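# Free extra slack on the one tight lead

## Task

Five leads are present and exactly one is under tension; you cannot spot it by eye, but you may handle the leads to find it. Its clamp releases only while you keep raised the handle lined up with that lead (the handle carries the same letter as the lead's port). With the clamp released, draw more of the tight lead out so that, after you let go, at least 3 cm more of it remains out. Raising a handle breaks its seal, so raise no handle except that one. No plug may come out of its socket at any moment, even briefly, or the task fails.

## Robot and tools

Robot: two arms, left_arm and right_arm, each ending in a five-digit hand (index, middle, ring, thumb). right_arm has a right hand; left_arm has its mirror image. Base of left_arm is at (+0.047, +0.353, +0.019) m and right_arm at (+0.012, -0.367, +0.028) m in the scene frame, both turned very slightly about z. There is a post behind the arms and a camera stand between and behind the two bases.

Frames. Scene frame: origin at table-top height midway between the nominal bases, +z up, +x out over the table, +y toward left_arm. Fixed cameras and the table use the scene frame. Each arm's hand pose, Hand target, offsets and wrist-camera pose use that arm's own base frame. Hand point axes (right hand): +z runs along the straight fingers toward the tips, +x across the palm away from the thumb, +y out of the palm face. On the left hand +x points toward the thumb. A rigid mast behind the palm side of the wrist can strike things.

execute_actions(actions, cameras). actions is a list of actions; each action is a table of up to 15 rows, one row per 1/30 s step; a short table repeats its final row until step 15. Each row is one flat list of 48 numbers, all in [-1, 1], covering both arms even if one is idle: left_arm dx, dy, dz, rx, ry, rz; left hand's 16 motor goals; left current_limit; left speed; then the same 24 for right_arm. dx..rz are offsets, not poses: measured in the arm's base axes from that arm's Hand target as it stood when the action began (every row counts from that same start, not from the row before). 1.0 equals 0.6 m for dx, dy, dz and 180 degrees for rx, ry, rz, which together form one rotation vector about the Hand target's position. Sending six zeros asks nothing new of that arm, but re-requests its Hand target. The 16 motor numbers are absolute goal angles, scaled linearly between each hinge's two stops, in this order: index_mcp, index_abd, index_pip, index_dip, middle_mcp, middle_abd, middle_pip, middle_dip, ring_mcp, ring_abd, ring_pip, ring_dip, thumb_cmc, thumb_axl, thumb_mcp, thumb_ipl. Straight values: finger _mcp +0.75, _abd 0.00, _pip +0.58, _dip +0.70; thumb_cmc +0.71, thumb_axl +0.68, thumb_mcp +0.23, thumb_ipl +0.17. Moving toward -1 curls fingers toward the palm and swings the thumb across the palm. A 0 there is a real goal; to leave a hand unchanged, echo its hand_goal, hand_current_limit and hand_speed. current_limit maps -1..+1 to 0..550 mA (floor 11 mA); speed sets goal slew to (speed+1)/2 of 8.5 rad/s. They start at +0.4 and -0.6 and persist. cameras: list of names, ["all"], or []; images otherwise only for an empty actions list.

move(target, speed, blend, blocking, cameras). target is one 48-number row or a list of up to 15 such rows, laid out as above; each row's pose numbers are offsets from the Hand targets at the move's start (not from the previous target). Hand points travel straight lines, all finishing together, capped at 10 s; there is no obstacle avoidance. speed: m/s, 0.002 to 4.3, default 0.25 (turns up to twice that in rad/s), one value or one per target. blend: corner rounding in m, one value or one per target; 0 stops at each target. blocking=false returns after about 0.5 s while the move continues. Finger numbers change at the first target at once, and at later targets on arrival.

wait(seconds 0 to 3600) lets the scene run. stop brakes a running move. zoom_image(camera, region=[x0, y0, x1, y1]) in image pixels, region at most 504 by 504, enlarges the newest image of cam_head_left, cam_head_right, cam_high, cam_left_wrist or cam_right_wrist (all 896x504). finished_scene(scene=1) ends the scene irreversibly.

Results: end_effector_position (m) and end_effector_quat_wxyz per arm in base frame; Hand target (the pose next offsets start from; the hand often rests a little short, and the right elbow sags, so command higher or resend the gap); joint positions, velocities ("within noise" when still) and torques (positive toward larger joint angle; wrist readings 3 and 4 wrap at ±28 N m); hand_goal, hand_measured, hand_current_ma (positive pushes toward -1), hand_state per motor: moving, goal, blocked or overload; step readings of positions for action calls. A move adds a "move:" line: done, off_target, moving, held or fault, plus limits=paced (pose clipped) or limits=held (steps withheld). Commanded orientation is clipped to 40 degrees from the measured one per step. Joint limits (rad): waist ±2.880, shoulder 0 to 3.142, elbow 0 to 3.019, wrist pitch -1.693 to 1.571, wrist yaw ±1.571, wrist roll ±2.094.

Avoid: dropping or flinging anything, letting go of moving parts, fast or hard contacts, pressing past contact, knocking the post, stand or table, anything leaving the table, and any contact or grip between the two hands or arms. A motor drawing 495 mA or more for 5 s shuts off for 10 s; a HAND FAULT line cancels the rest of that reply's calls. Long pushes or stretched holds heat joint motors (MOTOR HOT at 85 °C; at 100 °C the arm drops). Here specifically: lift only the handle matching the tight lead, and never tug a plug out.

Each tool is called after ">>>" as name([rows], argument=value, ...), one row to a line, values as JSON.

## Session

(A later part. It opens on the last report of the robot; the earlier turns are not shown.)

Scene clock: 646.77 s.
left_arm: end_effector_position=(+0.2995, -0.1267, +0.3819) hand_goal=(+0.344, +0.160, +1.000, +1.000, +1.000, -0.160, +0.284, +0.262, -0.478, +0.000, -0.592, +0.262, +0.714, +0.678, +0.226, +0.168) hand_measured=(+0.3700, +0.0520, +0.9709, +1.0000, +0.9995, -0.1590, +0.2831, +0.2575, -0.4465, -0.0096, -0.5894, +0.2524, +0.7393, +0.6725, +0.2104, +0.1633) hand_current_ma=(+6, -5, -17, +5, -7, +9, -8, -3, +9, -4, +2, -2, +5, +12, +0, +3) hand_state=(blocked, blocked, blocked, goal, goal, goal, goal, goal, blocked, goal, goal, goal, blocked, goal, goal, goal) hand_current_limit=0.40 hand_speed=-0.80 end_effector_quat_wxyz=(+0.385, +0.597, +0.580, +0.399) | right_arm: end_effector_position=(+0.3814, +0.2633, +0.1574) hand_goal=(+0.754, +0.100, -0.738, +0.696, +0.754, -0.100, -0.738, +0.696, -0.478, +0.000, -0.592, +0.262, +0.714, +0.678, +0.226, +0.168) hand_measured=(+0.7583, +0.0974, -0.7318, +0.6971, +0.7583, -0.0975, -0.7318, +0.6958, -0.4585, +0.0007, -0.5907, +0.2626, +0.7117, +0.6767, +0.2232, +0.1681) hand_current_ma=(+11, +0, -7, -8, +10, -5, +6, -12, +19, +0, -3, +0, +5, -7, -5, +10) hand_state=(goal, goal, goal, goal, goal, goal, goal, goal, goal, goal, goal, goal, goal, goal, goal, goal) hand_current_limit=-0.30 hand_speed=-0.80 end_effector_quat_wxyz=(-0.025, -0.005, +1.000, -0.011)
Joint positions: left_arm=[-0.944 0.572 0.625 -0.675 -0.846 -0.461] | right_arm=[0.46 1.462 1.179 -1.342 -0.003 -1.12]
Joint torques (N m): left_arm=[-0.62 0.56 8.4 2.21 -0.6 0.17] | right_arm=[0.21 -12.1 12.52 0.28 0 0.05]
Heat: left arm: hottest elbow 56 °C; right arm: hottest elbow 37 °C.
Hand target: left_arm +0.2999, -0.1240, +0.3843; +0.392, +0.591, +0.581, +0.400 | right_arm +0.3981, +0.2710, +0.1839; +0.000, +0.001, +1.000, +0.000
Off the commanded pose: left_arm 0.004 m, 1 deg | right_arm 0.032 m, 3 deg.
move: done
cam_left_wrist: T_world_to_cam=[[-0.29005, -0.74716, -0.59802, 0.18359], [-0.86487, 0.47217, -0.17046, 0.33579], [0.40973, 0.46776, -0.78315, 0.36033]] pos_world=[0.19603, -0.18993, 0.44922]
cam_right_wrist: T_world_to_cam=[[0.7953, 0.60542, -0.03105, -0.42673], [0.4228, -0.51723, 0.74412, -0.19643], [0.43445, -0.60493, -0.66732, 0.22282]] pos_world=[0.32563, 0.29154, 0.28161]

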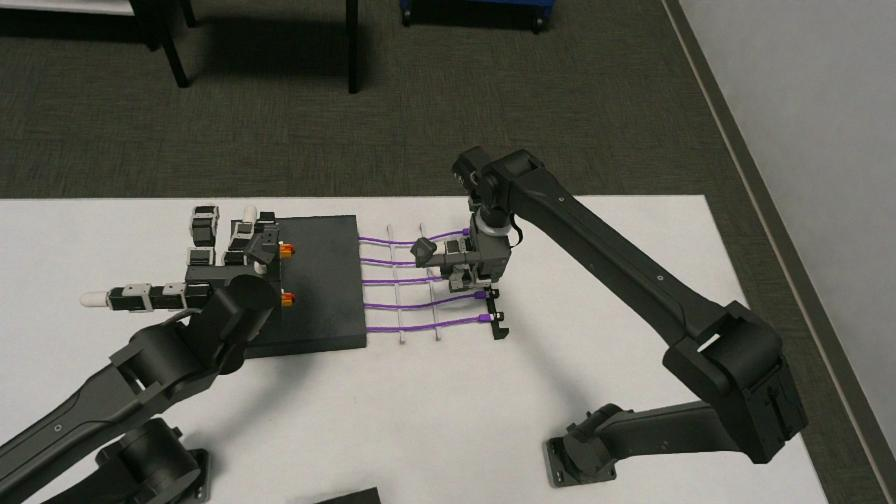

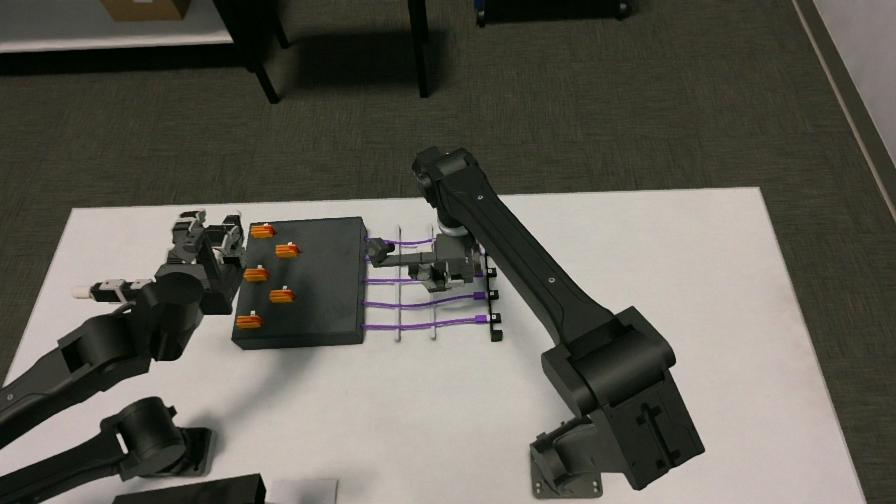

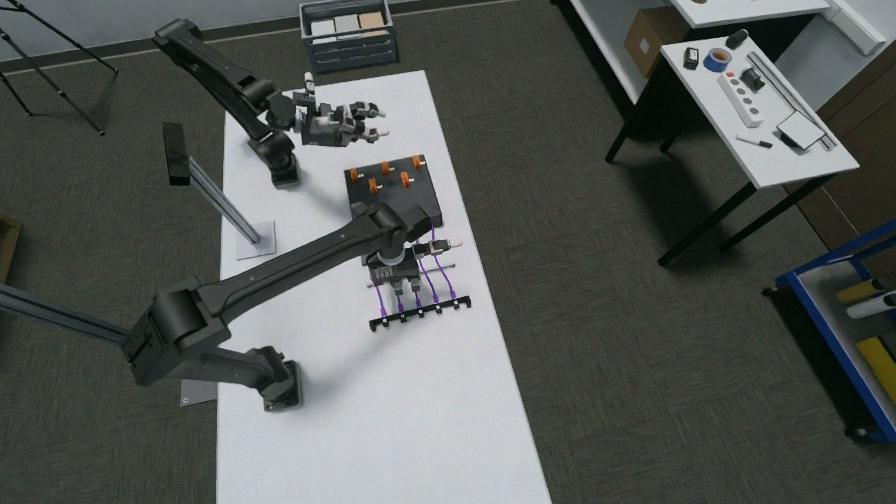

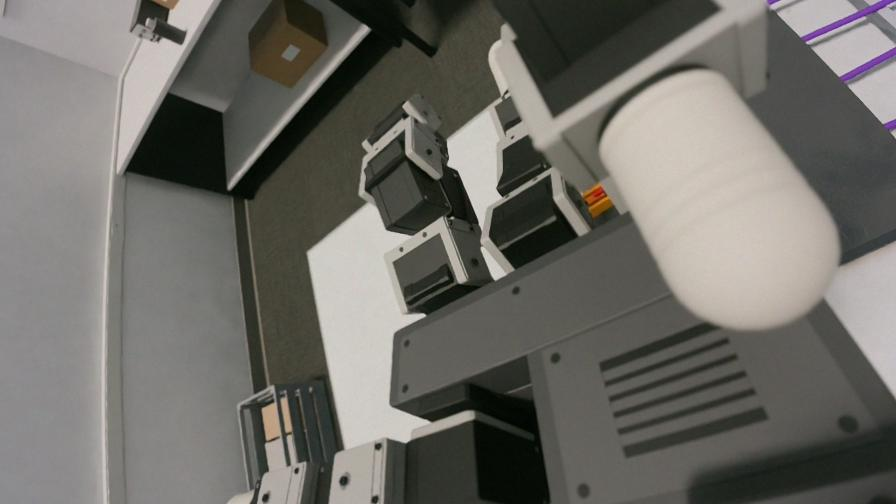

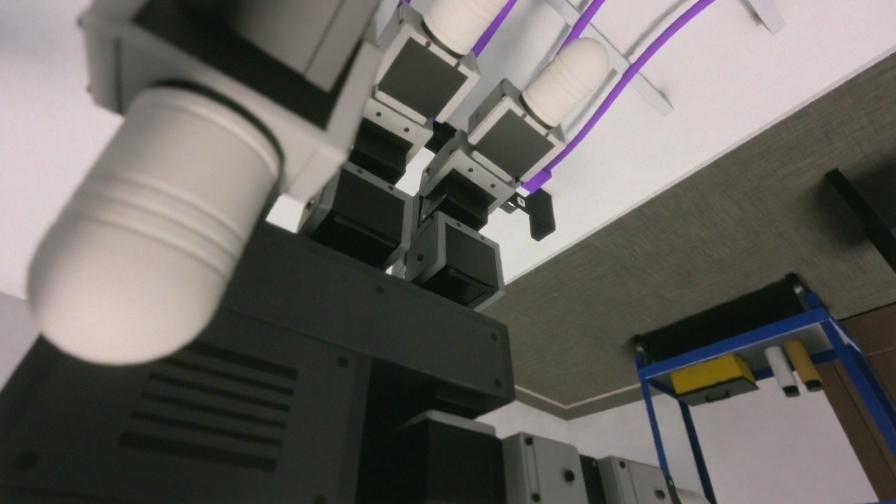

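>>> move([
  [0.0375,-0.0025,-0.157,0,0,0,1,-0.1,1,1,1,0.1,1,1,-0.479,0,-0.592,0.261,0.714,0.678,0.226,0.168,0.4,-0.8,0,0,0,0,0,0,0.754,0.1,-0.738,0.696,0.754,-0.1,-0.738,0.696,-0.479,0,-0.592,0.261,0.714,0.678,0.226,0.168,-0.3,-0.8],
], speed=[0.1], cameras=["all"])

Scene clock: 651.87 s.
left_arm: end_effector_position=(+0.3204, -0.1263, +0.2895) hand_goal=(+1.000, -0.100, +1.000, +1.000, +1.000, +0.100, +1.000, +1.000, -0.478, +0.000, -0.592, +0.262, +0.714, +0.678, +0.226, +0.168) hand_measured=(+1.0000, -0.0301, +0.9735, +1.0000, +0.9995, +0.0783, +0.9658, +0.9914, -0.4477, -0.0096, -0.5907, +0.2511, +0.7406, +0.6735, +0.2113, +0.1624) hand_current_ma=(+8, +17, +0, -1, -11, +14, -12, +5, +3, -8, -1, -13, +17, +8, -8, +8) hand_state=(goal, blocked, blocked, goal, goal, blocked, blocked, goal, blocked, goal, goal, goal, blocked, goal, goal, goal) hand_current_limit=0.40 hand_speed=-0.80 end_effector_quat_wxyz=(+0.389, +0.594, +0.581, +0.397) | right_arm: end_effector_position=(+0.3814, +0.2633, +0.1574) hand_goal=(+0.754, +0.100, -0.738, +0.696, +0.754, -0.100, -0.738, +0.696, -0.478, +0.000, -0.592, +0.262, +0.714, +0.678, +0.226, +0.168) hand_measured=(+0.7583, +0.0959, -0.7318, +0.6971, +0.7583, -0.0975, -0.7331, +0.6958, -0.4585, +0.0007, -0.5907, +0.2613, +0.7104, +0.6777, +0.2222, +0.1681) hand_current_ma=(+9, -3, -8, -7, +6, -4, +5, -14, +22, -1, -6, +0, +11, -8, -7, +8) hand_state=(goal, goal, goal, goal, goal, goal, goal, goal, goal, goal, goal, goal, goal, goal, goal, goal) hand_current_limit=-0.30 hand_speed=-0.80 end_effector_quat_wxyz=(-0.025, -0.005, +1.000, -0.011)
Joint positions: left_arm=[-0.855 0.656 0.393 -0.298 -0.772 -0.392] | right_arm=[0.46 1.462 1.179 -1.342 -0.003 -1.12]
Joint torques (N m): left_arm=[-0.44 1.14 8.64 2.35 -0.55 0.1] | right_arm=[0.21 -12.1 12.51 0.29 0 0.05]
Heat: left arm: hottest elbow 56 °C; right arm: hottest elbow 37 °C.
Hand target: left_arm +0.3224, -0.1254, +0.2902; +0.392, +0.591, +0.581, +0.400 | right_arm +0.3981, +0.2710, +0.1839; +0.000, +0.001, +1.000, +0.000
Off the commanded pose: left_arm 0.002 m, 1 deg | right_arm 0.032 m, 3 deg.
move: done
cam_left_wrist: T_world_to_cam=[[-0.28681, -0.75287, -0.59239, 0.13144], [-0.86409, 0.4703, -0.17935, 0.34009], [0.41363, 0.46043, -0.78544, 0.27764]] pos_world=[0.21672, -0.18882, 0.35693]
cam_right_wrist: T_world_to_cam=[[0.7953, 0.60542, -0.03105, -0.42673], [0.4228, -0.51723, 0.74412, -0.19643], [0.43445, -0.60493, -0.66732, 0.22282]] pos_world=[0.32563, 0.29154, 0.28161]

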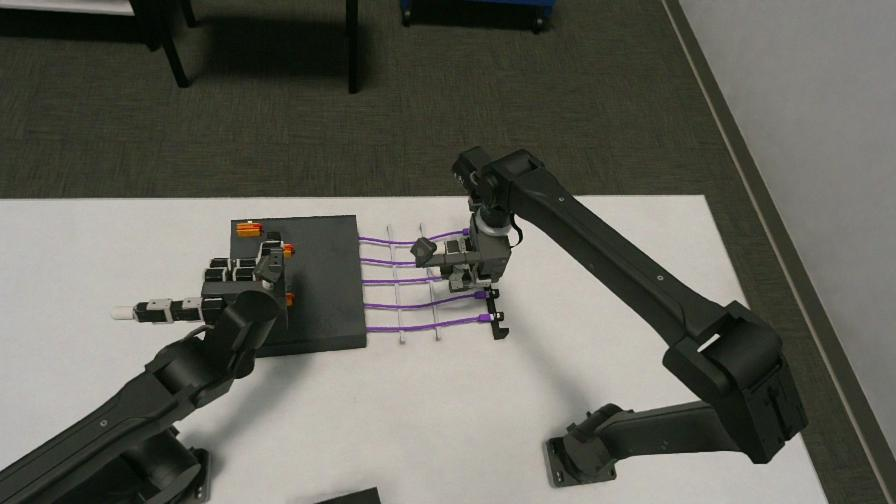

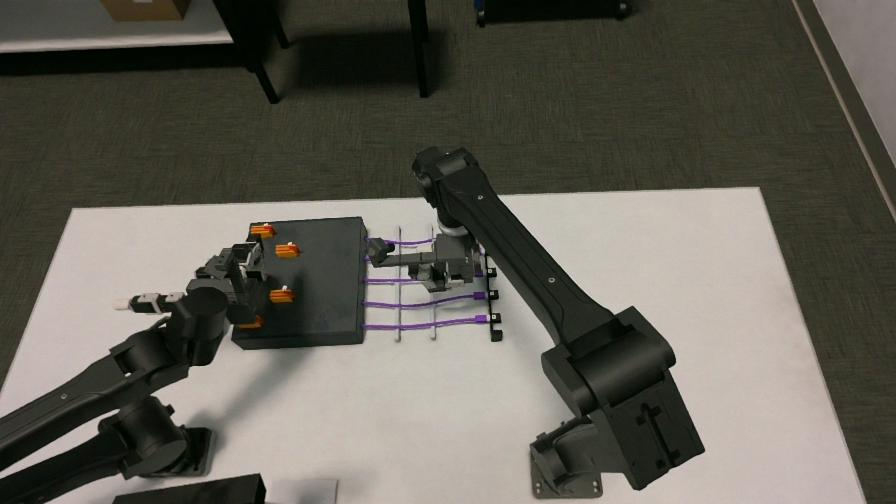

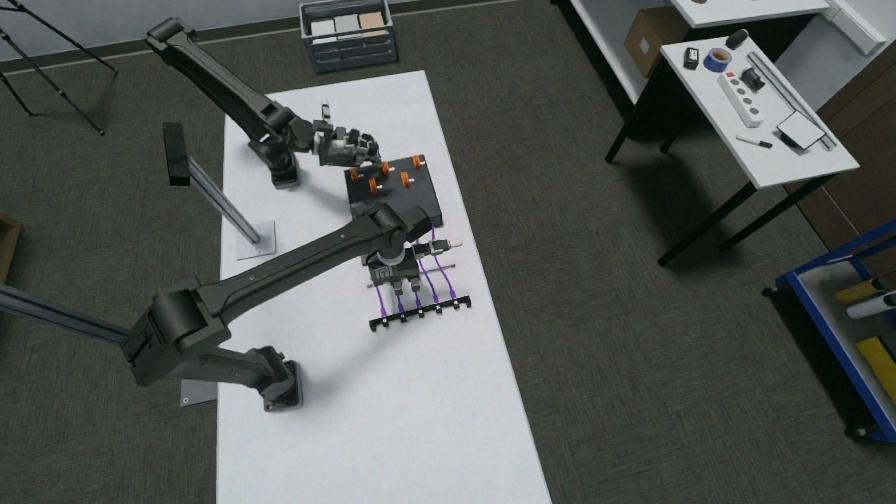

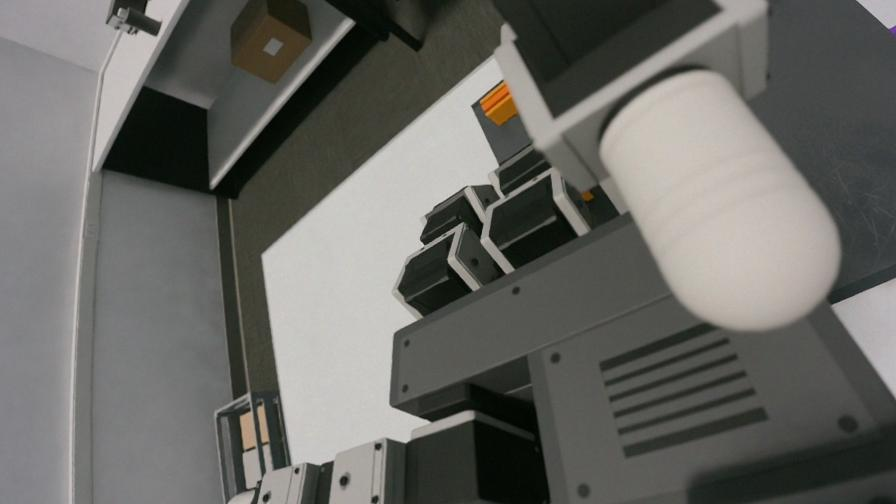

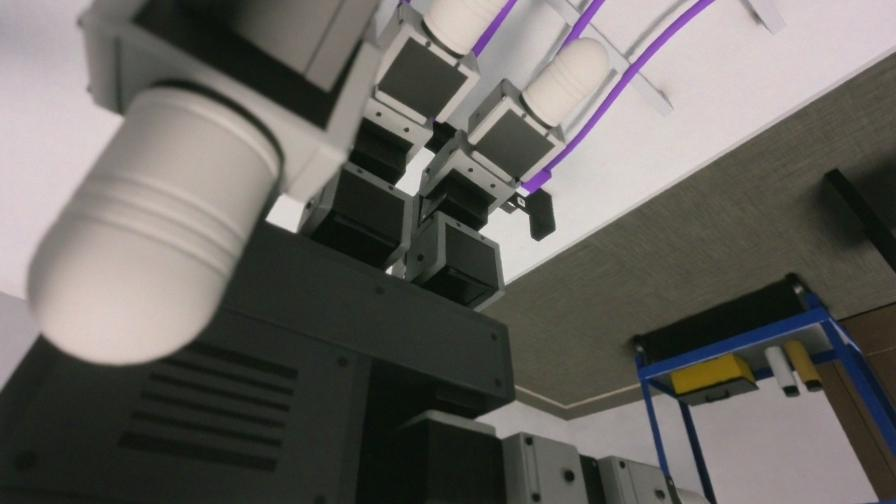

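>>> move([
  [0.0027,-0.0027,-0.0637,0,0,0,1,-0.1,1,1,1,0.1,1,1,-0.479,0,-0.592,0.261,0.714,0.678,0.226,0.168,0.4,-0.8,0,0,0,0,0,0,0.754,0.1,-0.738,0.696,0.754,-0.1,-0.738,0.696,-0.479,0,-0.592,0.261,0.714,0.678,0.226,0.168,-0.3,-0.8],
], speed=[0.05], cameras=["cam_high", "cam_head_left", "cam_head_right"])

>>> zoom_image(camera="cam_high", region=[330, 120, 450, 210])

>>> zoom_image(camera="cam_head_right", region=[200, 210, 320, 340])

>>> zoom_image(camera="cam_head_left", region=[200, 210, 320, 340])

Scene clock: 654.13 s.
left_arm: end_effector_position=(+0.3221, -0.1284, +0.2527) hand_goal=(+1.000, -0.100, +1.000, +1.000, +1.000, +0.100, +1.000, +1.000, -0.478, +0.000, -0.592, +0.262, +0.714, +0.678, +0.226, +0.168) hand_measured=(+0.9995, -0.0301, +0.9735, +0.9990, +1.0000, +0.0798, +0.9670, +0.9990, -0.4477, -0.0154, -0.5907, +0.2511, +0.7406, +0.6725, +0.2104, +0.1633) hand_current_ma=(+16, +14, -12, -3, -5, +2, -18, +5, +2, -13, +5, -10, +19, +1, -8, +2) hand_state=(goal, blocked, blocked, goal, goal, blocked, blocked, goal, blocked, goal, goal, goal, blocked, goal, goal, goal) hand_current_limit=0.40 hand_speed=-0.80 end_effector_quat_wxyz=(+0.389, +0.594, +0.580, +0.398) | right_arm: end_effector_position=(+0.3814, +0.2633, +0.1574) hand_goal=(+0.754, +0.100, -0.738, +0.696, +0.754, -0.100, -0.738, +0.696, -0.478, +0.000, -0.592, +0.262, +0.714, +0.678, +0.226, +0.168) hand_measured=(+0.7595, +0.0959, -0.7318, +0.6971, +0.7583, -0.0975, -0.7331, +0.6958, -0.4597, +0.0021, -0.5907, +0.2613, +0.7117, +0.6767, +0.2222, +0.1681) hand_current_ma=(+9, -2, -7, -9, +9, -3, +2, -10, +23, -4, -3, +1, +10, -6, -5, +8) hand_state=(goal, goal, goal, goal, goal, goal, goal, goal, goal, goal, goal, goal, goal, goal, goal, goal) hand_current_limit=-0.30 hand_speed=-0.80 end_effector_quat_wxyz=(-0.025, -0.005, +1.000, -0.011)
Joint positions: left_arm=[-0.855 0.731 0.313 -0.142 -0.772 -0.389] | right_arm=[0.46 1.462 1.179 -1.342 -0.003 -1.12]
Joint torques (N m): left_arm=[-1.2 0.73 7.87 2.61 -0.45 0.11] | right_arm=[0.21 -12.1 12.51 0.29 0.01 0.05]
Heat: left arm: hottest elbow 56 °C; right arm: hottest elbow 37 °C.
Hand target: left_arm +0.3240, -0.1270, +0.2518; +0.392, +0.591, +0.581, +0.400 | right_arm +0.3981, +0.2710, +0.1839; +0.000, +0.001, +1.000, +0.000
Off the commanded pose: left_arm 0.002 m, 1 deg | right_arm 0.032 m, 3 deg.
move: done
Images, in order (width x height): cam_head_left 896x504, cam_head_right 896x504, cam_high 896x504.

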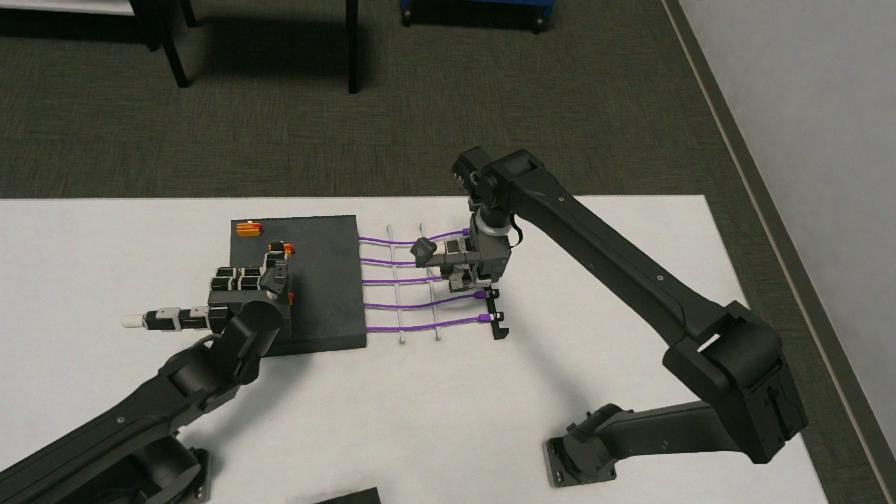

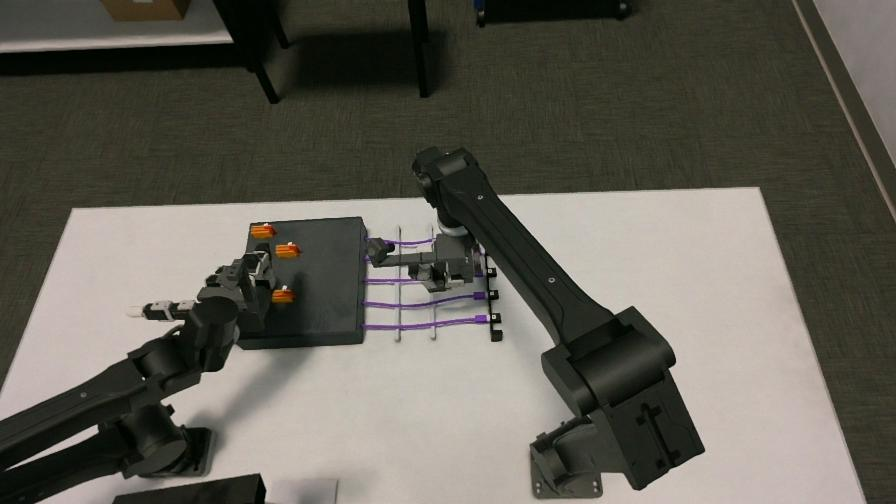

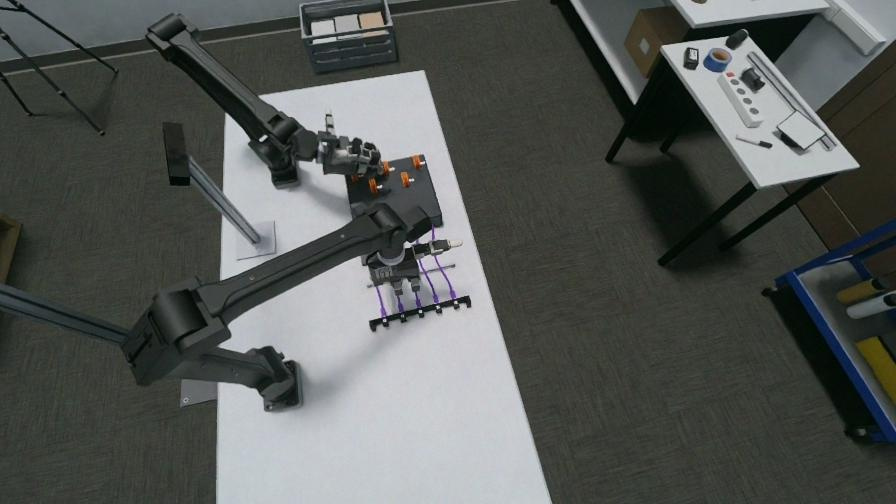

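Scaled by 4.200 from the camera's image (finer frame: 1280x720).

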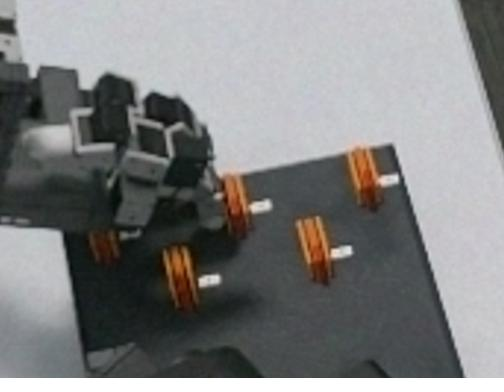

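Scaled by 3.877 from the camera's image (finer frame: 1280x720).

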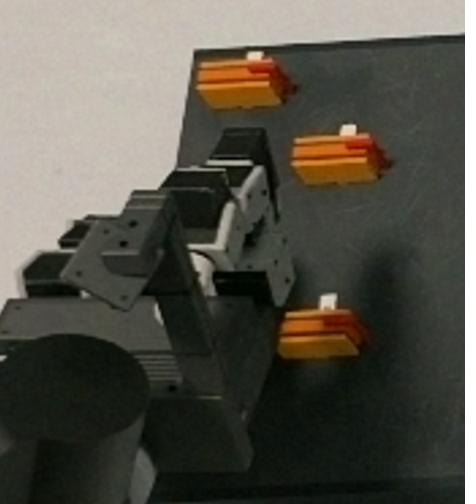

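Scaled by 3.877 from the camera's image (finer frame: 1280x720).

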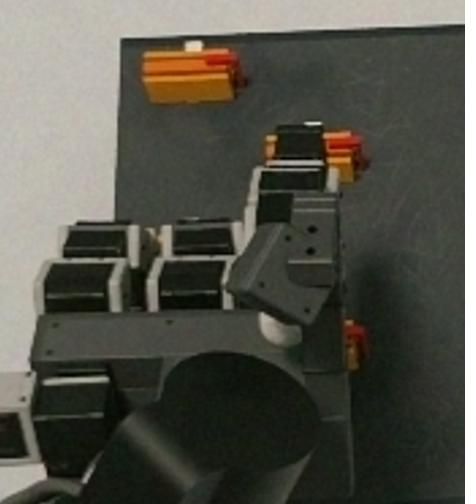

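>>> move([
  [0,0,-0.015,0,0,0,1,-0.1,1,1,1,0.1,1,1,-0.479,0,-0.592,0.261,0.714,0.678,0.226,0.168,0.4,-0.8,0,0,0,0,0,0,0.754,0.1,-0.738,0.696,0.754,-0.1,-0.738,0.696,-0.479,0,-0.592,0.261,0.714,0.678,0.226,0.168,-0.3,-0.8],
], speed=[0.03])

>>> move([
  [0.02,0,0,0,0,0,1,-0.1,1,1,1,0.1,1,1,-0.479,0,-0.592,0.261,0.714,0.678,0.226,0.168,0.4,-0.8,0,0,0,0,0,0,0.754,0.1,-0.738,0.696,0.754,-0.1,-0.738,0.696,-0.479,0,-0.592,0.261,0.714,0.678,0.226,0.168,-0.3,-0.8],
], speed=[0.03], cameras=["cam_high"])

>>> zoom_image(camera="cam_high", region=[360, 140, 430, 200])

Scene clock: 655.57 s.
left_arm: end_effector_position=(+0.3223, -0.1287, +0.2466) hand_goal=(+1.000, -0.100, +1.000, +1.000, +1.000, +0.100, +1.000, +1.000, -0.478, +0.000, -0.592, +0.262, +0.714, +0.678, +0.226, +0.168) hand_measured=(+1.0000, -0.0286, +0.9760, +1.0000, +1.0000, +0.0798, +0.9696, +1.0000, -0.4477, -0.0169, -0.5907, +0.2511, +0.7406, +0.6725, +0.2113, +0.1633) hand_current_ma=(+1, +20, -3, -2, -8, +4, -9, -3, +9, -6, -2, -2, +17, +16, -5, -1) hand_state=(goal, blocked, blocked, goal, goal, goal, blocked, goal, blocked, goal, goal, goal, blocked, goal, goal, goal) hand_current_limit=0.40 hand_speed=-0.80 end_effector_quat_wxyz=(+0.391, +0.593, +0.580, +0.399) | right_arm: end_effector_position=(+0.3814, +0.2633, +0.1574) hand_goal=(+0.754, +0.100, -0.738, +0.696, +0.754, -0.100, -0.738, +0.696, -0.478, +0.000, -0.592, +0.262, +0.714, +0.678, +0.226, +0.168) hand_measured=(+0.7583, +0.0959, -0.7305, +0.6958, +0.7583, -0.0975, -0.7331, +0.6958, -0.4597, +0.0007, -0.5894, +0.2626, +0.7092, +0.6767, +0.2222, +0.1681) hand_current_ma=(+9, -6, -5, -7, +6, -2, +3, -8, +22, -5, -6, +0, +8, -6, -8, +6) hand_state=(goal, goal, goal, goal, goal, goal, goal, goal, goal, goal, goal, goal, goal, goal, goal, goal) hand_current_limit=-0.30 hand_speed=-0.80 end_effector_quat_wxyz=(-0.025, -0.005, +1.000, -0.011)
Joint positions: left_arm=[-0.855 0.749 0.298 -0.104 -0.773 -0.387] | right_arm=[0.46 1.462 1.179 -1.342 -0.003 -1.12]
Joint torques (N m): left_arm=[-0.26 1.44 7.34 2.67 -0.41 0.11] | right_arm=[0.21 -12.04 12.51 0.28 0.01 0.05]
Heat: left arm: hottest elbow 55 °C; right arm: hottest elbow 37 °C.
Hand target: left_arm +0.3240, -0.1271, +0.2429; +0.392, +0.591, +0.581, +0.400 | right_arm +0.3981, +0.2710, +0.1839; +0.000, +0.001, +1.000, +0.000
Off the commanded pose: left_arm 0.004 m, 0 deg | right_arm 0.032 m, 3 deg.
move: done

Scene clock: 656.33 s.
left_arm: end_effector_position=(+0.3266, -0.1303, +0.2456) hand_goal=(+1.000, -0.100, +1.000, +1.000, +1.000, +0.100, +1.000, +1.000, -0.478, +0.000, -0.592, +0.262, +0.714, +0.678, +0.226, +0.168) hand_measured=(+1.0000, -0.0272, +0.9889, +1.0000, +1.0000, +0.0827, +0.9824, +1.0000, -0.4477, -0.0184, -0.5907, +0.2511, +0.7418, +0.6725, +0.2113, +0.1624) hand_current_ma=(+12, +11, -14, -2, -16, +8, -17, +3, -4, -4, -2, -10, +12, +10, +5, +8) hand_state=(goal, blocked, goal, goal, goal, goal, goal, goal, blocked, goal, goal, goal, blocked, goal, goal, goal) hand_current_limit=0.40 hand_speed=-0.80 end_effector_quat_wxyz=(+0.390, +0.598, +0.575, +0.399) | right_arm: end_effector_position=(+0.3814, +0.2633, +0.1574) hand_goal=(+0.754, +0.100, -0.738, +0.696, +0.754, -0.100, -0.738, +0.696, -0.478, +0.000, -0.592, +0.262, +0.714, +0.678, +0.226, +0.168) hand_measured=(+0.7583, +0.0959, -0.7305, +0.6958, +0.7583, -0.0975, -0.7331, +0.6958, -0.4597, +0.0021, -0.5907, +0.2626, +0.7104, +0.6777, +0.2222, +0.1672) hand_current_ma=(+12, -4, -3, -8, +7, +1, +5, -7, +21, -3, -3, -1, +10, -8, -9, +8) hand_state=(goal, goal, goal, goal, goal, goal, goal, goal, goal, goal, goal, goal, goal, goal, goal, goal) hand_current_limit=-0.30 hand_speed=-0.80 end_effector_quat_wxyz=(-0.025, -0.005, +1.000, -0.011)
Joint positions: left_arm=[-0.838 0.762 0.298 -0.081 -0.752 -0.361] | right_arm=[0.46 1.462 1.179 -1.342 -0.003 -1.12]
Joint torques (N m): left_arm=[1.26 3.08 8.36 3.37 0.17 0.13] | right_arm=[0.21 -12.1 12.51 0.28 0.01 0.05]
Heat: left arm: hottest elbow 55 °C; right arm: hottest elbow 37 °C.
Hand target: left_arm +0.3360, -0.1271, +0.2430; +0.392, +0.591, +0.581, +0.400 | right_arm +0.3981, +0.2710, +0.1839; +0.000, +0.001, +1.000, +0.000
Off the commanded pose: left_arm 0.010 m, 1 deg | right_arm 0.032 m, 3 deg.
move: done

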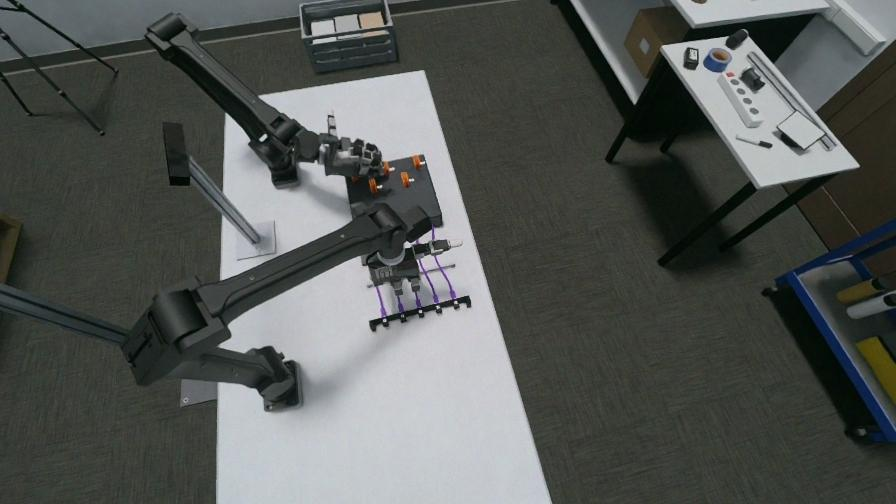

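Scaled by 7.200 from the camera's image (finer frame: 1280x720).

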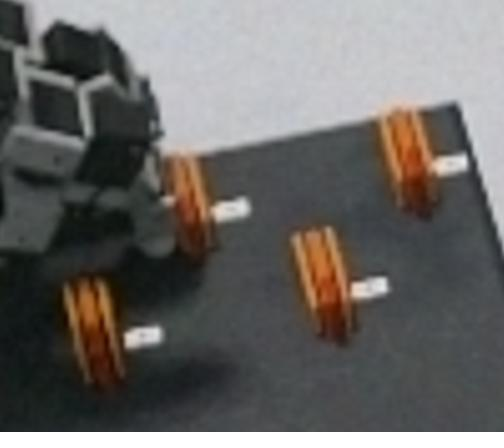

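>>> move([
  [0.035,0.003,0,0,0,0,1,-0.1,1,1,1,0.1,1,1,-0.479,0,-0.592,0.261,0.714,0.678,0.226,0.168,0.4,-0.8,0,0,0,0,0,0,0.754,0.1,-0.738,0.696,0.754,-0.1,-0.738,0.696,-0.479,0,-0.592,0.261,0.714,0.678,0.226,0.168,-0.3,-0.8],
], speed=[0.03], cameras=["cam_high"])

>>> zoom_image(camera="cam_high", region=[360, 140, 430, 200])

Scene clock: 657.80 s.
left_arm: end_effector_position=(+0.3303, -0.1319, +0.2447) hand_goal=(+1.000, -0.100, +1.000, +1.000, +1.000, +0.100, +1.000, +1.000, -0.478, +0.000, -0.592, +0.262, +0.714, +0.678, +0.226, +0.168) hand_measured=(+1.0000, -0.0242, +0.9991, +1.0000, +1.0000, +0.0813, +0.9953, +1.0000, -0.4477, -0.0198, -0.5894, +0.2511, +0.7406, +0.6725, +0.2113, +0.1633) hand_current_ma=(+7, +23, -12, -4, -6, +9, -4, +12, +2, -10, -3, +1, +1, +14, -1, +7) hand_state=(goal, blocked, goal, goal, goal, goal, goal, goal, blocked, blocked, goal, goal, blocked, goal, goal, goal) hand_current_limit=0.40 hand_speed=-0.80 end_effector_quat_wxyz=(+0.388, +0.608, +0.568, +0.396) | right_arm: end_effector_position=(+0.3814, +0.2633, +0.1574) hand_goal=(+0.754, +0.100, -0.738, +0.696, +0.754, -0.100, -0.738, +0.696, -0.478, +0.000, -0.592, +0.262, +0.714, +0.678, +0.226, +0.168) hand_measured=(+0.7583, +0.0959, -0.7305, +0.6971, +0.7583, -0.0960, -0.7331, +0.6958, -0.4597, +0.0007, -0.5907, +0.2613, +0.7104, +0.6767, +0.2222, +0.1681) hand_current_ma=(+11, -6, -5, -3, +9, -2, +7, -7, +21, -8, -6, +1, +9, -10, -9, +9) hand_state=(goal, goal, goal, goal, goal, goal, goal, goal, goal, goal, goal, goal, goal, goal, goal, goal) hand_current_limit=-0.30 hand_speed=-0.80 end_effector_quat_wxyz=(-0.025, -0.005, +1.000, -0.011)
Joint positions: left_arm=[-0.817 0.762 0.298 -0.073 -0.718 -0.328] | right_arm=[0.46 1.462 1.179 -1.342 -0.003 -1.12]
Joint torques (N m): left_arm=[4.54 6.83 9.66 5.35 1.21 0.18] | right_arm=[0.21 -12.1 12.52 0.29 0.01 0.05]
Heat: left arm: hottest elbow 55 °C; right arm: hottest elbow 37 °C.
Hand target: left_arm +0.3571, -0.1253, +0.2429; +0.392, +0.591, +0.581, +0.400 | right_arm +0.3981, +0.2710, +0.1839; +0.000, +0.001, +1.000, +0.000
Off the commanded pose: left_arm 0.028 m, 3 deg | right_arm 0.032 m, 3 deg.
move: off_target (left_arm)

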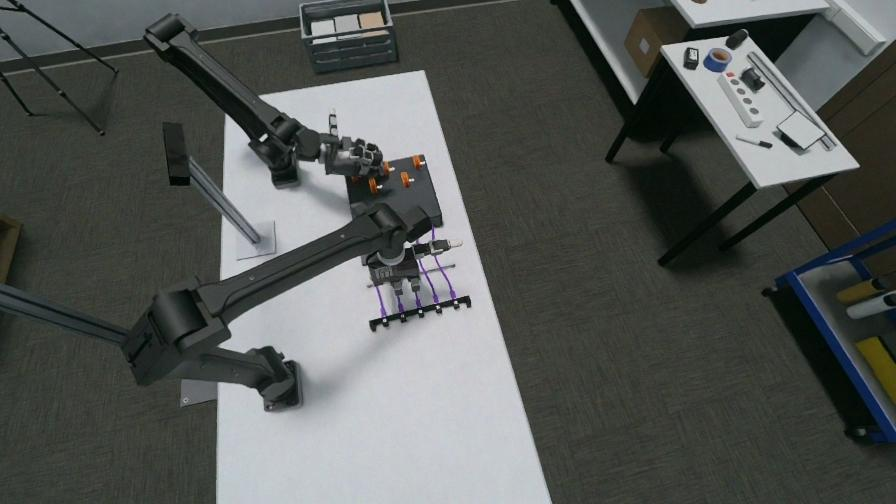

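Scaled by 7.200 from the camera's image (finer frame: 1280x720).

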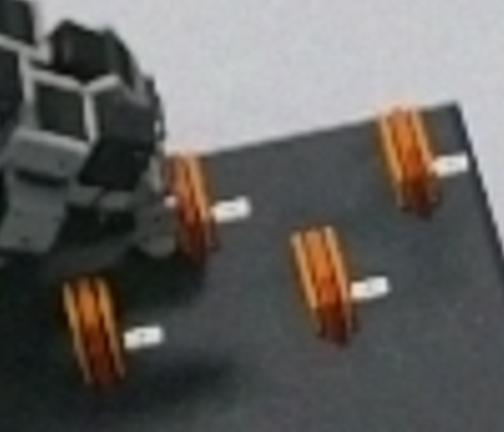

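>>> move([
  [0.003,0.003,0.035,0,0,0,1,-0.1,1,1,1,0.1,1,1,-0.479,0,-0.592,0.261,0.714,0.678,0.226,0.168,0.4,-0.8,0,0,0,0,0,0,0.754,0.1,-0.738,0.696,0.754,-0.1,-0.738,0.696,-0.479,0,-0.592,0.261,0.714,0.678,0.226,0.168,-0.3,-0.8],
], speed=[0.03])

>>> move([
  [0.003,0.003,0.035,0,0,0,1,-0.1,1,1,1,0.1,1,1,-0.479,0,-0.592,0.261,0.714,0.678,0.226,0.168,0.4,-0.8,0,0,0,0,0,0,0.754,0.1,-0.738,0.696,0.754,-0.1,-0.738,0.696,-0.479,0,-0.592,0.261,0.714,0.678,0.226,0.168,-0.3,-0.8],
], speed=[0.03], cameras=["cam_high"])

>>> zoom_image(camera="cam_high", region=[360, 140, 430, 200])

Scene clock: 664.10 s.
left_arm: end_effector_position=(+0.3318, -0.1286, +0.2457) hand_goal=(+1.000, -0.100, +1.000, +1.000, +1.000, +0.100, +1.000, +1.000, -0.478, +0.000, -0.592, +0.262, +0.714, +0.678, +0.226, +0.168) hand_measured=(+1.0000, -0.0184, +0.9965, +1.0000, +1.0000, +0.0739, +0.9953, +1.0000, -0.4477, -0.0198, -0.5894, +0.2511, +0.7418, +0.6735, +0.2104, +0.1633) hand_current_ma=(-1, +5, -12, -7, -7, +2, -16, +12, +4, +2, +3, -3, +14, +8, -9, +18) hand_state=(goal, blocked, goal, goal, goal, blocked, goal, goal, blocked, blocked, goal, goal, blocked, goal, goal, goal) hand_current_limit=0.40 hand_speed=-0.80 end_effector_quat_wxyz=(+0.390, +0.610, +0.569, +0.389) | right_arm: end_effector_position=(+0.3814, +0.2633, +0.1574) hand_goal=(+0.754, +0.100, -0.738, +0.696, +0.754, -0.100, -0.738, +0.696, -0.478, +0.000, -0.592, +0.262, +0.714, +0.678, +0.226, +0.168) hand_measured=(+0.7583, +0.0974, -0.7305, +0.6971, +0.7595, -0.0975, -0.7318, +0.6958, -0.4597, +0.0007, -0.5894, +0.2613, +0.7104, +0.6777, +0.2222, +0.1681) hand_current_ma=(+8, -1, -4, -6, +12, -4, +4, -9, +23, -1, -3, +1, +2, -8, -6, +8) hand_state=(goal, goal, goal, goal, goal, goal, goal, goal, goal, goal, goal, goal, goal, goal, goal, goal) hand_current_limit=-0.30 hand_speed=-0.80 end_effector_quat_wxyz=(-0.025, -0.005, +1.000, -0.011)
Joint positions: left_arm=[-0.796 0.743 0.298 -0.087 -0.686 -0.322] | right_arm=[0.46 1.462 1.179 -1.342 -0.003 -1.12]
Joint torques (N m): left_arm=[4.6 5.13 12.38 2.95 0.34 0.26] | right_arm=[0.21 -12.16 12.52 0.29 0 0.05]
Heat: left arm: hottest elbow 55 °C; right arm: hottest elbow 37 °C.
Hand target: left_arm +0.3588, -0.1235, +0.2640; +0.392, +0.590, +0.581, +0.400 | right_arm +0.3981, +0.2710, +0.1839; +0.000, +0.001, +1.000, +0.000
Off the commanded pose: left_arm 0.033 m, 3 deg | right_arm 0.032 m, 3 deg.
move: off_target (left_arm)

Scene clock: 665.17 s.
left_arm: end_effector_position=(+0.3378, -0.1273, +0.2475) hand_goal=(+1.000, -0.100, +1.000, +1.000, +1.000, +0.100, +1.000, +1.000, -0.478, +0.000, -0.592, +0.262, +0.714, +0.678, +0.226, +0.168) hand_measured=(+1.0000, -0.0140, +0.9876, +1.0000, +1.0000, +0.0593, +0.9901, +1.0000, -0.4477, -0.0198, -0.5907, +0.2511, +0.7418, +0.6725, +0.2113, +0.1633) hand_current_ma=(+9, +17, -3, -8, -5, +4, -1, +8, -1, -1, -2, -5, +20, +6, +0, -3) hand_state=(goal, blocked, goal, goal, goal, blocked, goal, goal, blocked, blocked, goal, goal, blocked, goal, goal, goal) hand_current_limit=0.40 hand_speed=-0.80 end_effector_quat_wxyz=(+0.379, +0.620, +0.573, +0.379) | right_arm: end_effector_position=(+0.3814, +0.2633, +0.1574) hand_goal=(+0.754, +0.100, -0.738, +0.696, +0.754, -0.100, -0.738, +0.696, -0.478, +0.000, -0.592, +0.262, +0.714, +0.678, +0.226, +0.168) hand_measured=(+0.7583, +0.0959, -0.7305, +0.6958, +0.7595, -0.0975, -0.7331, +0.6958, -0.4597, +0.0007, -0.5894, +0.2613, +0.7104, +0.6767, +0.2222, +0.1672) hand_current_ma=(+5, -5, -7, -7, +12, -6, +3, -8, +19, -3, -6, +2, +8, -6, -7, +11) hand_state=(goal, goal, goal, goal, goal, goal, goal, goal, goal, goal, goal, goal, goal, goal, goal, goal) hand_current_limit=-0.30 hand_speed=-0.80 end_effector_quat_wxyz=(-0.025, -0.005, +1.000, -0.011)
Joint positions: left_arm=[-0.767 0.735 0.327 -0.154 -0.645 -0.322] | right_arm=[0.46 1.462 1.179 -1.342 -0.003 -1.12]
Joint torques (N m): left_arm=[2.84 1.44 13.67 2.43 -1.04 0.31] | right_arm=[0.21 -12.16 12.51 0.28 0 0.05]
Heat: left arm: hottest elbow 55 °C; right arm: hottest elbow 37 °C.
Hand target: left_arm +0.3606, -0.1216, +0.2848; +0.392, +0.591, +0.581, +0.400 | right_arm +0.3981, +0.2710, +0.1839; +0.000, +0.001, +1.000, +0.000
Off the commanded pose: left_arm 0.044 m, 5 deg | right_arm 0.032 m, 3 deg.
move: off_target (left_arm)

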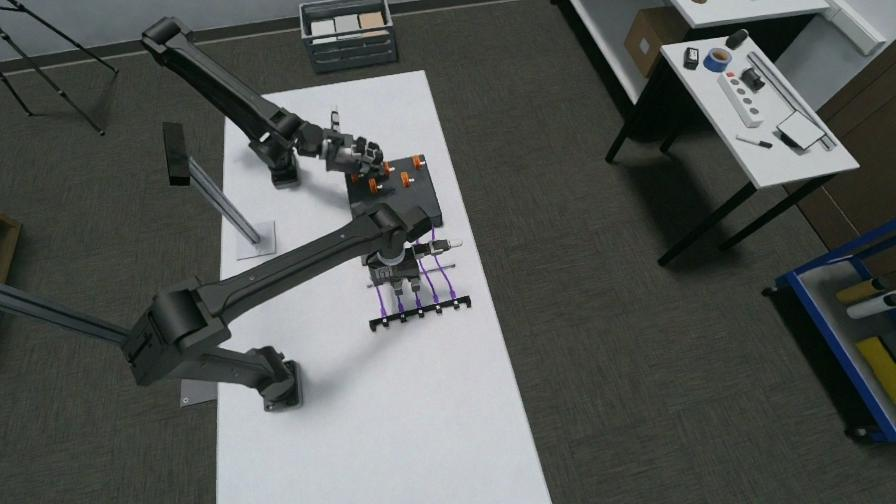

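Scaled by 7.200 from the camera's image (finer frame: 1280x720).

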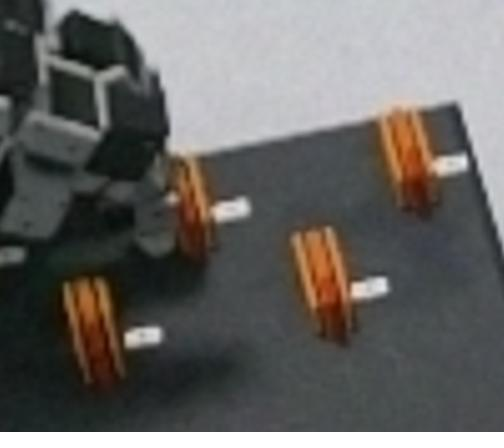

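>>> move([
  [0.015,0,0.035,0,0,0,1,-0.1,1,1,1,0.1,1,1,-0.479,0,-0.592,0.261,0.714,0.678,0.226,0.168,0.4,-0.8,0,0,0,0,0,0,0.754,0.1,-0.738,0.696,0.754,-0.1,-0.738,0.696,-0.479,0,-0.592,0.261,0.714,0.678,0.226,0.168,-0.3,-0.8],
], speed=[0.03])

>>> move([
  [0.015,0,0.035,0,0,0,1,-0.1,1,1,1,0.1,1,1,-0.479,0,-0.592,0.261,0.714,0.678,0.226,0.168,0.4,-0.8,0,0,0,0,0,0,0.754,0.1,-0.738,0.696,0.754,-0.1,-0.738,0.696,-0.479,0,-0.592,0.261,0.714,0.678,0.226,0.168,-0.3,-0.8],
], speed=[0.03], cameras=["cam_high"])

>>> zoom_image(camera="cam_high", region=[360, 140, 430, 200])

Scene clock: 667.23 s.
left_arm: end_effector_position=(+0.3440, -0.1269, +0.2503) hand_goal=(+1.000, -0.100, +1.000, +1.000, +1.000, +0.100, +1.000, +1.000, -0.478, +0.000, -0.592, +0.262, +0.714, +0.678, +0.226, +0.168) hand_measured=(+1.0000, -0.0140, +0.9837, +1.0000, +1.0000, +0.0490, +0.9889, +1.0000, -0.4477, -0.0198, -0.5907, +0.2511, +0.7418, +0.6725, +0.2113, +0.1624) hand_current_ma=(-8, +25, -6, -4, -13, +2, +1, +0, +3, -6, -11, +2, +1, +13, -1, +7) hand_state=(goal, blocked, goal, goal, goal, blocked, goal, goal, blocked, blocked, goal, goal, blocked, goal, goal, goal) hand_current_limit=0.40 hand_speed=-0.80 end_effector_quat_wxyz=(+0.369, +0.629, +0.576, +0.369) | right_arm: end_effector_position=(+0.3814, +0.2633, +0.1574) hand_goal=(+0.754, +0.100, -0.738, +0.696, +0.754, -0.100, -0.738, +0.696, -0.478, +0.000, -0.592, +0.262, +0.714, +0.678, +0.226, +0.168) hand_measured=(+0.7583, +0.0959, -0.7305, +0.6971, +0.7583, -0.0975, -0.7318, +0.6958, -0.4597, +0.0007, -0.5907, +0.2626, +0.7104, +0.6767, +0.2222, +0.1672) hand_current_ma=(+10, -6, -9, -10, +6, -3, +3, -7, +22, -3, -1, +1, +9, -4, -7, +10) hand_state=(goal, goal, goal, goal, goal, goal, goal, goal, goal, goal, goal, goal, goal, goal, goal, goal) hand_current_limit=-0.30 hand_speed=-0.80 end_effector_quat_wxyz=(-0.025, -0.005, +1.000, -0.011)
Joint positions: left_arm=[-0.74 0.735 0.358 -0.211 -0.608 -0.32] | right_arm=[0.46 1.462 1.179 -1.342 -0.003 -1.12]
Joint torques (N m): left_arm=[2.26 0.73 15.31 2.51 -1.87 0.4] | right_arm=[0.26 -12.04 12.52 0.28 0.01 0.05]
Heat: left arm: hottest elbow 55 °C; right arm: hottest elbow 37 °C.
Hand target: left_arm +0.3696, -0.1217, +0.3058; +0.392, +0.591, +0.581, +0.400 | right_arm +0.3981, +0.2710, +0.1839; +0.000, +0.001, +1.000, +0.000
Off the commanded pose: left_arm 0.061 m, 6 deg | right_arm 0.032 m, 3 deg.
move: off_target (left_arm)

Scene clock: 668.37 s.
left_arm: end_effector_position=(+0.3502, -0.1271, +0.2521) hand_goal=(+1.000, -0.100, +1.000, +1.000, +1.000, +0.100, +1.000, +1.000, -0.478, +0.000, -0.592, +0.262, +0.714, +0.678, +0.226, +0.168) hand_measured=(+0.9995, -0.0213, +0.9747, +1.0000, +1.0000, +0.0270, +0.9876, +1.0000, -0.4489, -0.0198, -0.5907, +0.2511, +0.7418, +0.6725, +0.2104, +0.1633) hand_current_ma=(+4, +12, -4, +4, +2, +4, -15, +6, +0, -11, -2, -2, +5, +10, -5, +13) hand_state=(goal, blocked, blocked, goal, goal, blocked, goal, goal, blocked, blocked, goal, goal, blocked, goal, goal, goal) hand_current_limit=0.40 hand_speed=-0.80 end_effector_quat_wxyz=(+0.357, +0.639, +0.578, +0.361) | right_arm: end_effector_position=(+0.3814, +0.2633, +0.1574) hand_goal=(+0.754, +0.100, -0.738, +0.696, +0.754, -0.100, -0.738, +0.696, -0.478, +0.000, -0.592, +0.262, +0.714, +0.678, +0.226, +0.168) hand_measured=(+0.7583, +0.0974, -0.7305, +0.6971, +0.7583, -0.0975, -0.7331, +0.6958, -0.4585, +0.0007, -0.5894, +0.2613, +0.7104, +0.6777, +0.2222, +0.1681) hand_current_ma=(+10, -5, -9, -7, +8, -4, +6, -10, +25, -6, -1, +1, +7, -3, -9, +10) hand_state=(goal, goal, goal, goal, goal, goal, goal, goal, goal, goal, goal, goal, goal, goal, goal, goal) hand_current_limit=-0.30 hand_speed=-0.80 end_effector_quat_wxyz=(-0.025, -0.005, +1.000, -0.011)
Joint positions: left_arm=[-0.717 0.743 0.388 -0.262 -0.576 -0.313] | right_arm=[0.46 1.462 1.179 -1.342 -0.003 -1.12]
Joint torques (N m): left_arm=[1.85 0.15 16.77 2.51 -2.52 0.4] | right_arm=[0.21 -12.1 12.52 0.28 0 0.05]
Heat: left arm: hottest elbow 56 °C; right arm: hottest elbow 37 °C.
Hand target: left_arm +0.3786, -0.1218, +0.3269; +0.392, +0.591, +0.581, +0.400 | right_arm +0.3981, +0.2710, +0.1839; +0.000, +0.001, +1.000, +0.000
Off the commanded pose: left_arm 0.080 m, 8 deg | right_arm 0.032 m, 3 deg.
move: off_target (left_arm)

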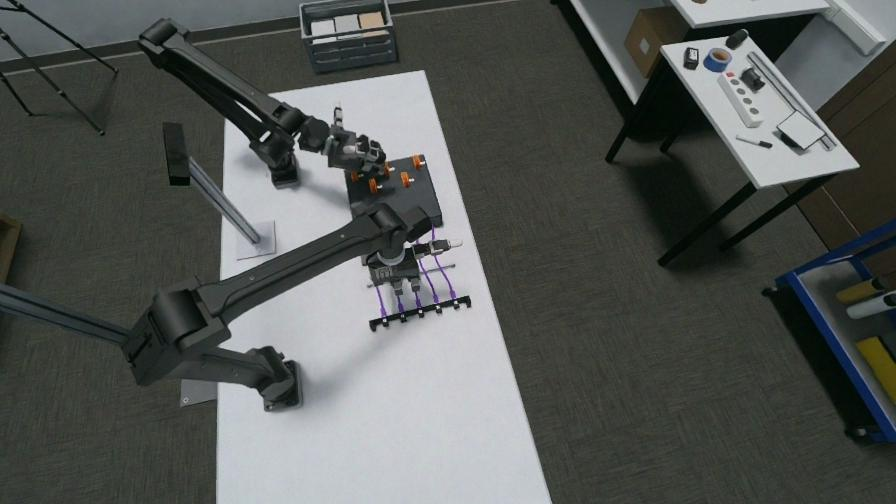

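Scaled by 7.200 from the camera's image (finer frame: 1280x720).

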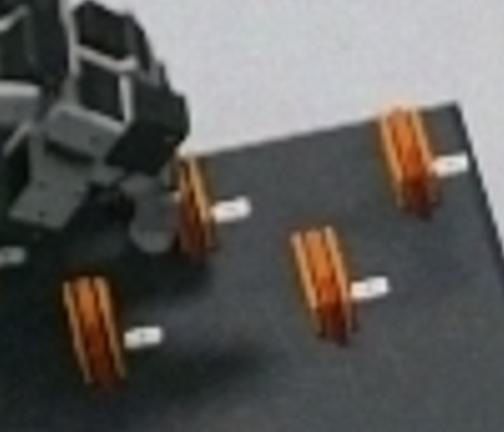

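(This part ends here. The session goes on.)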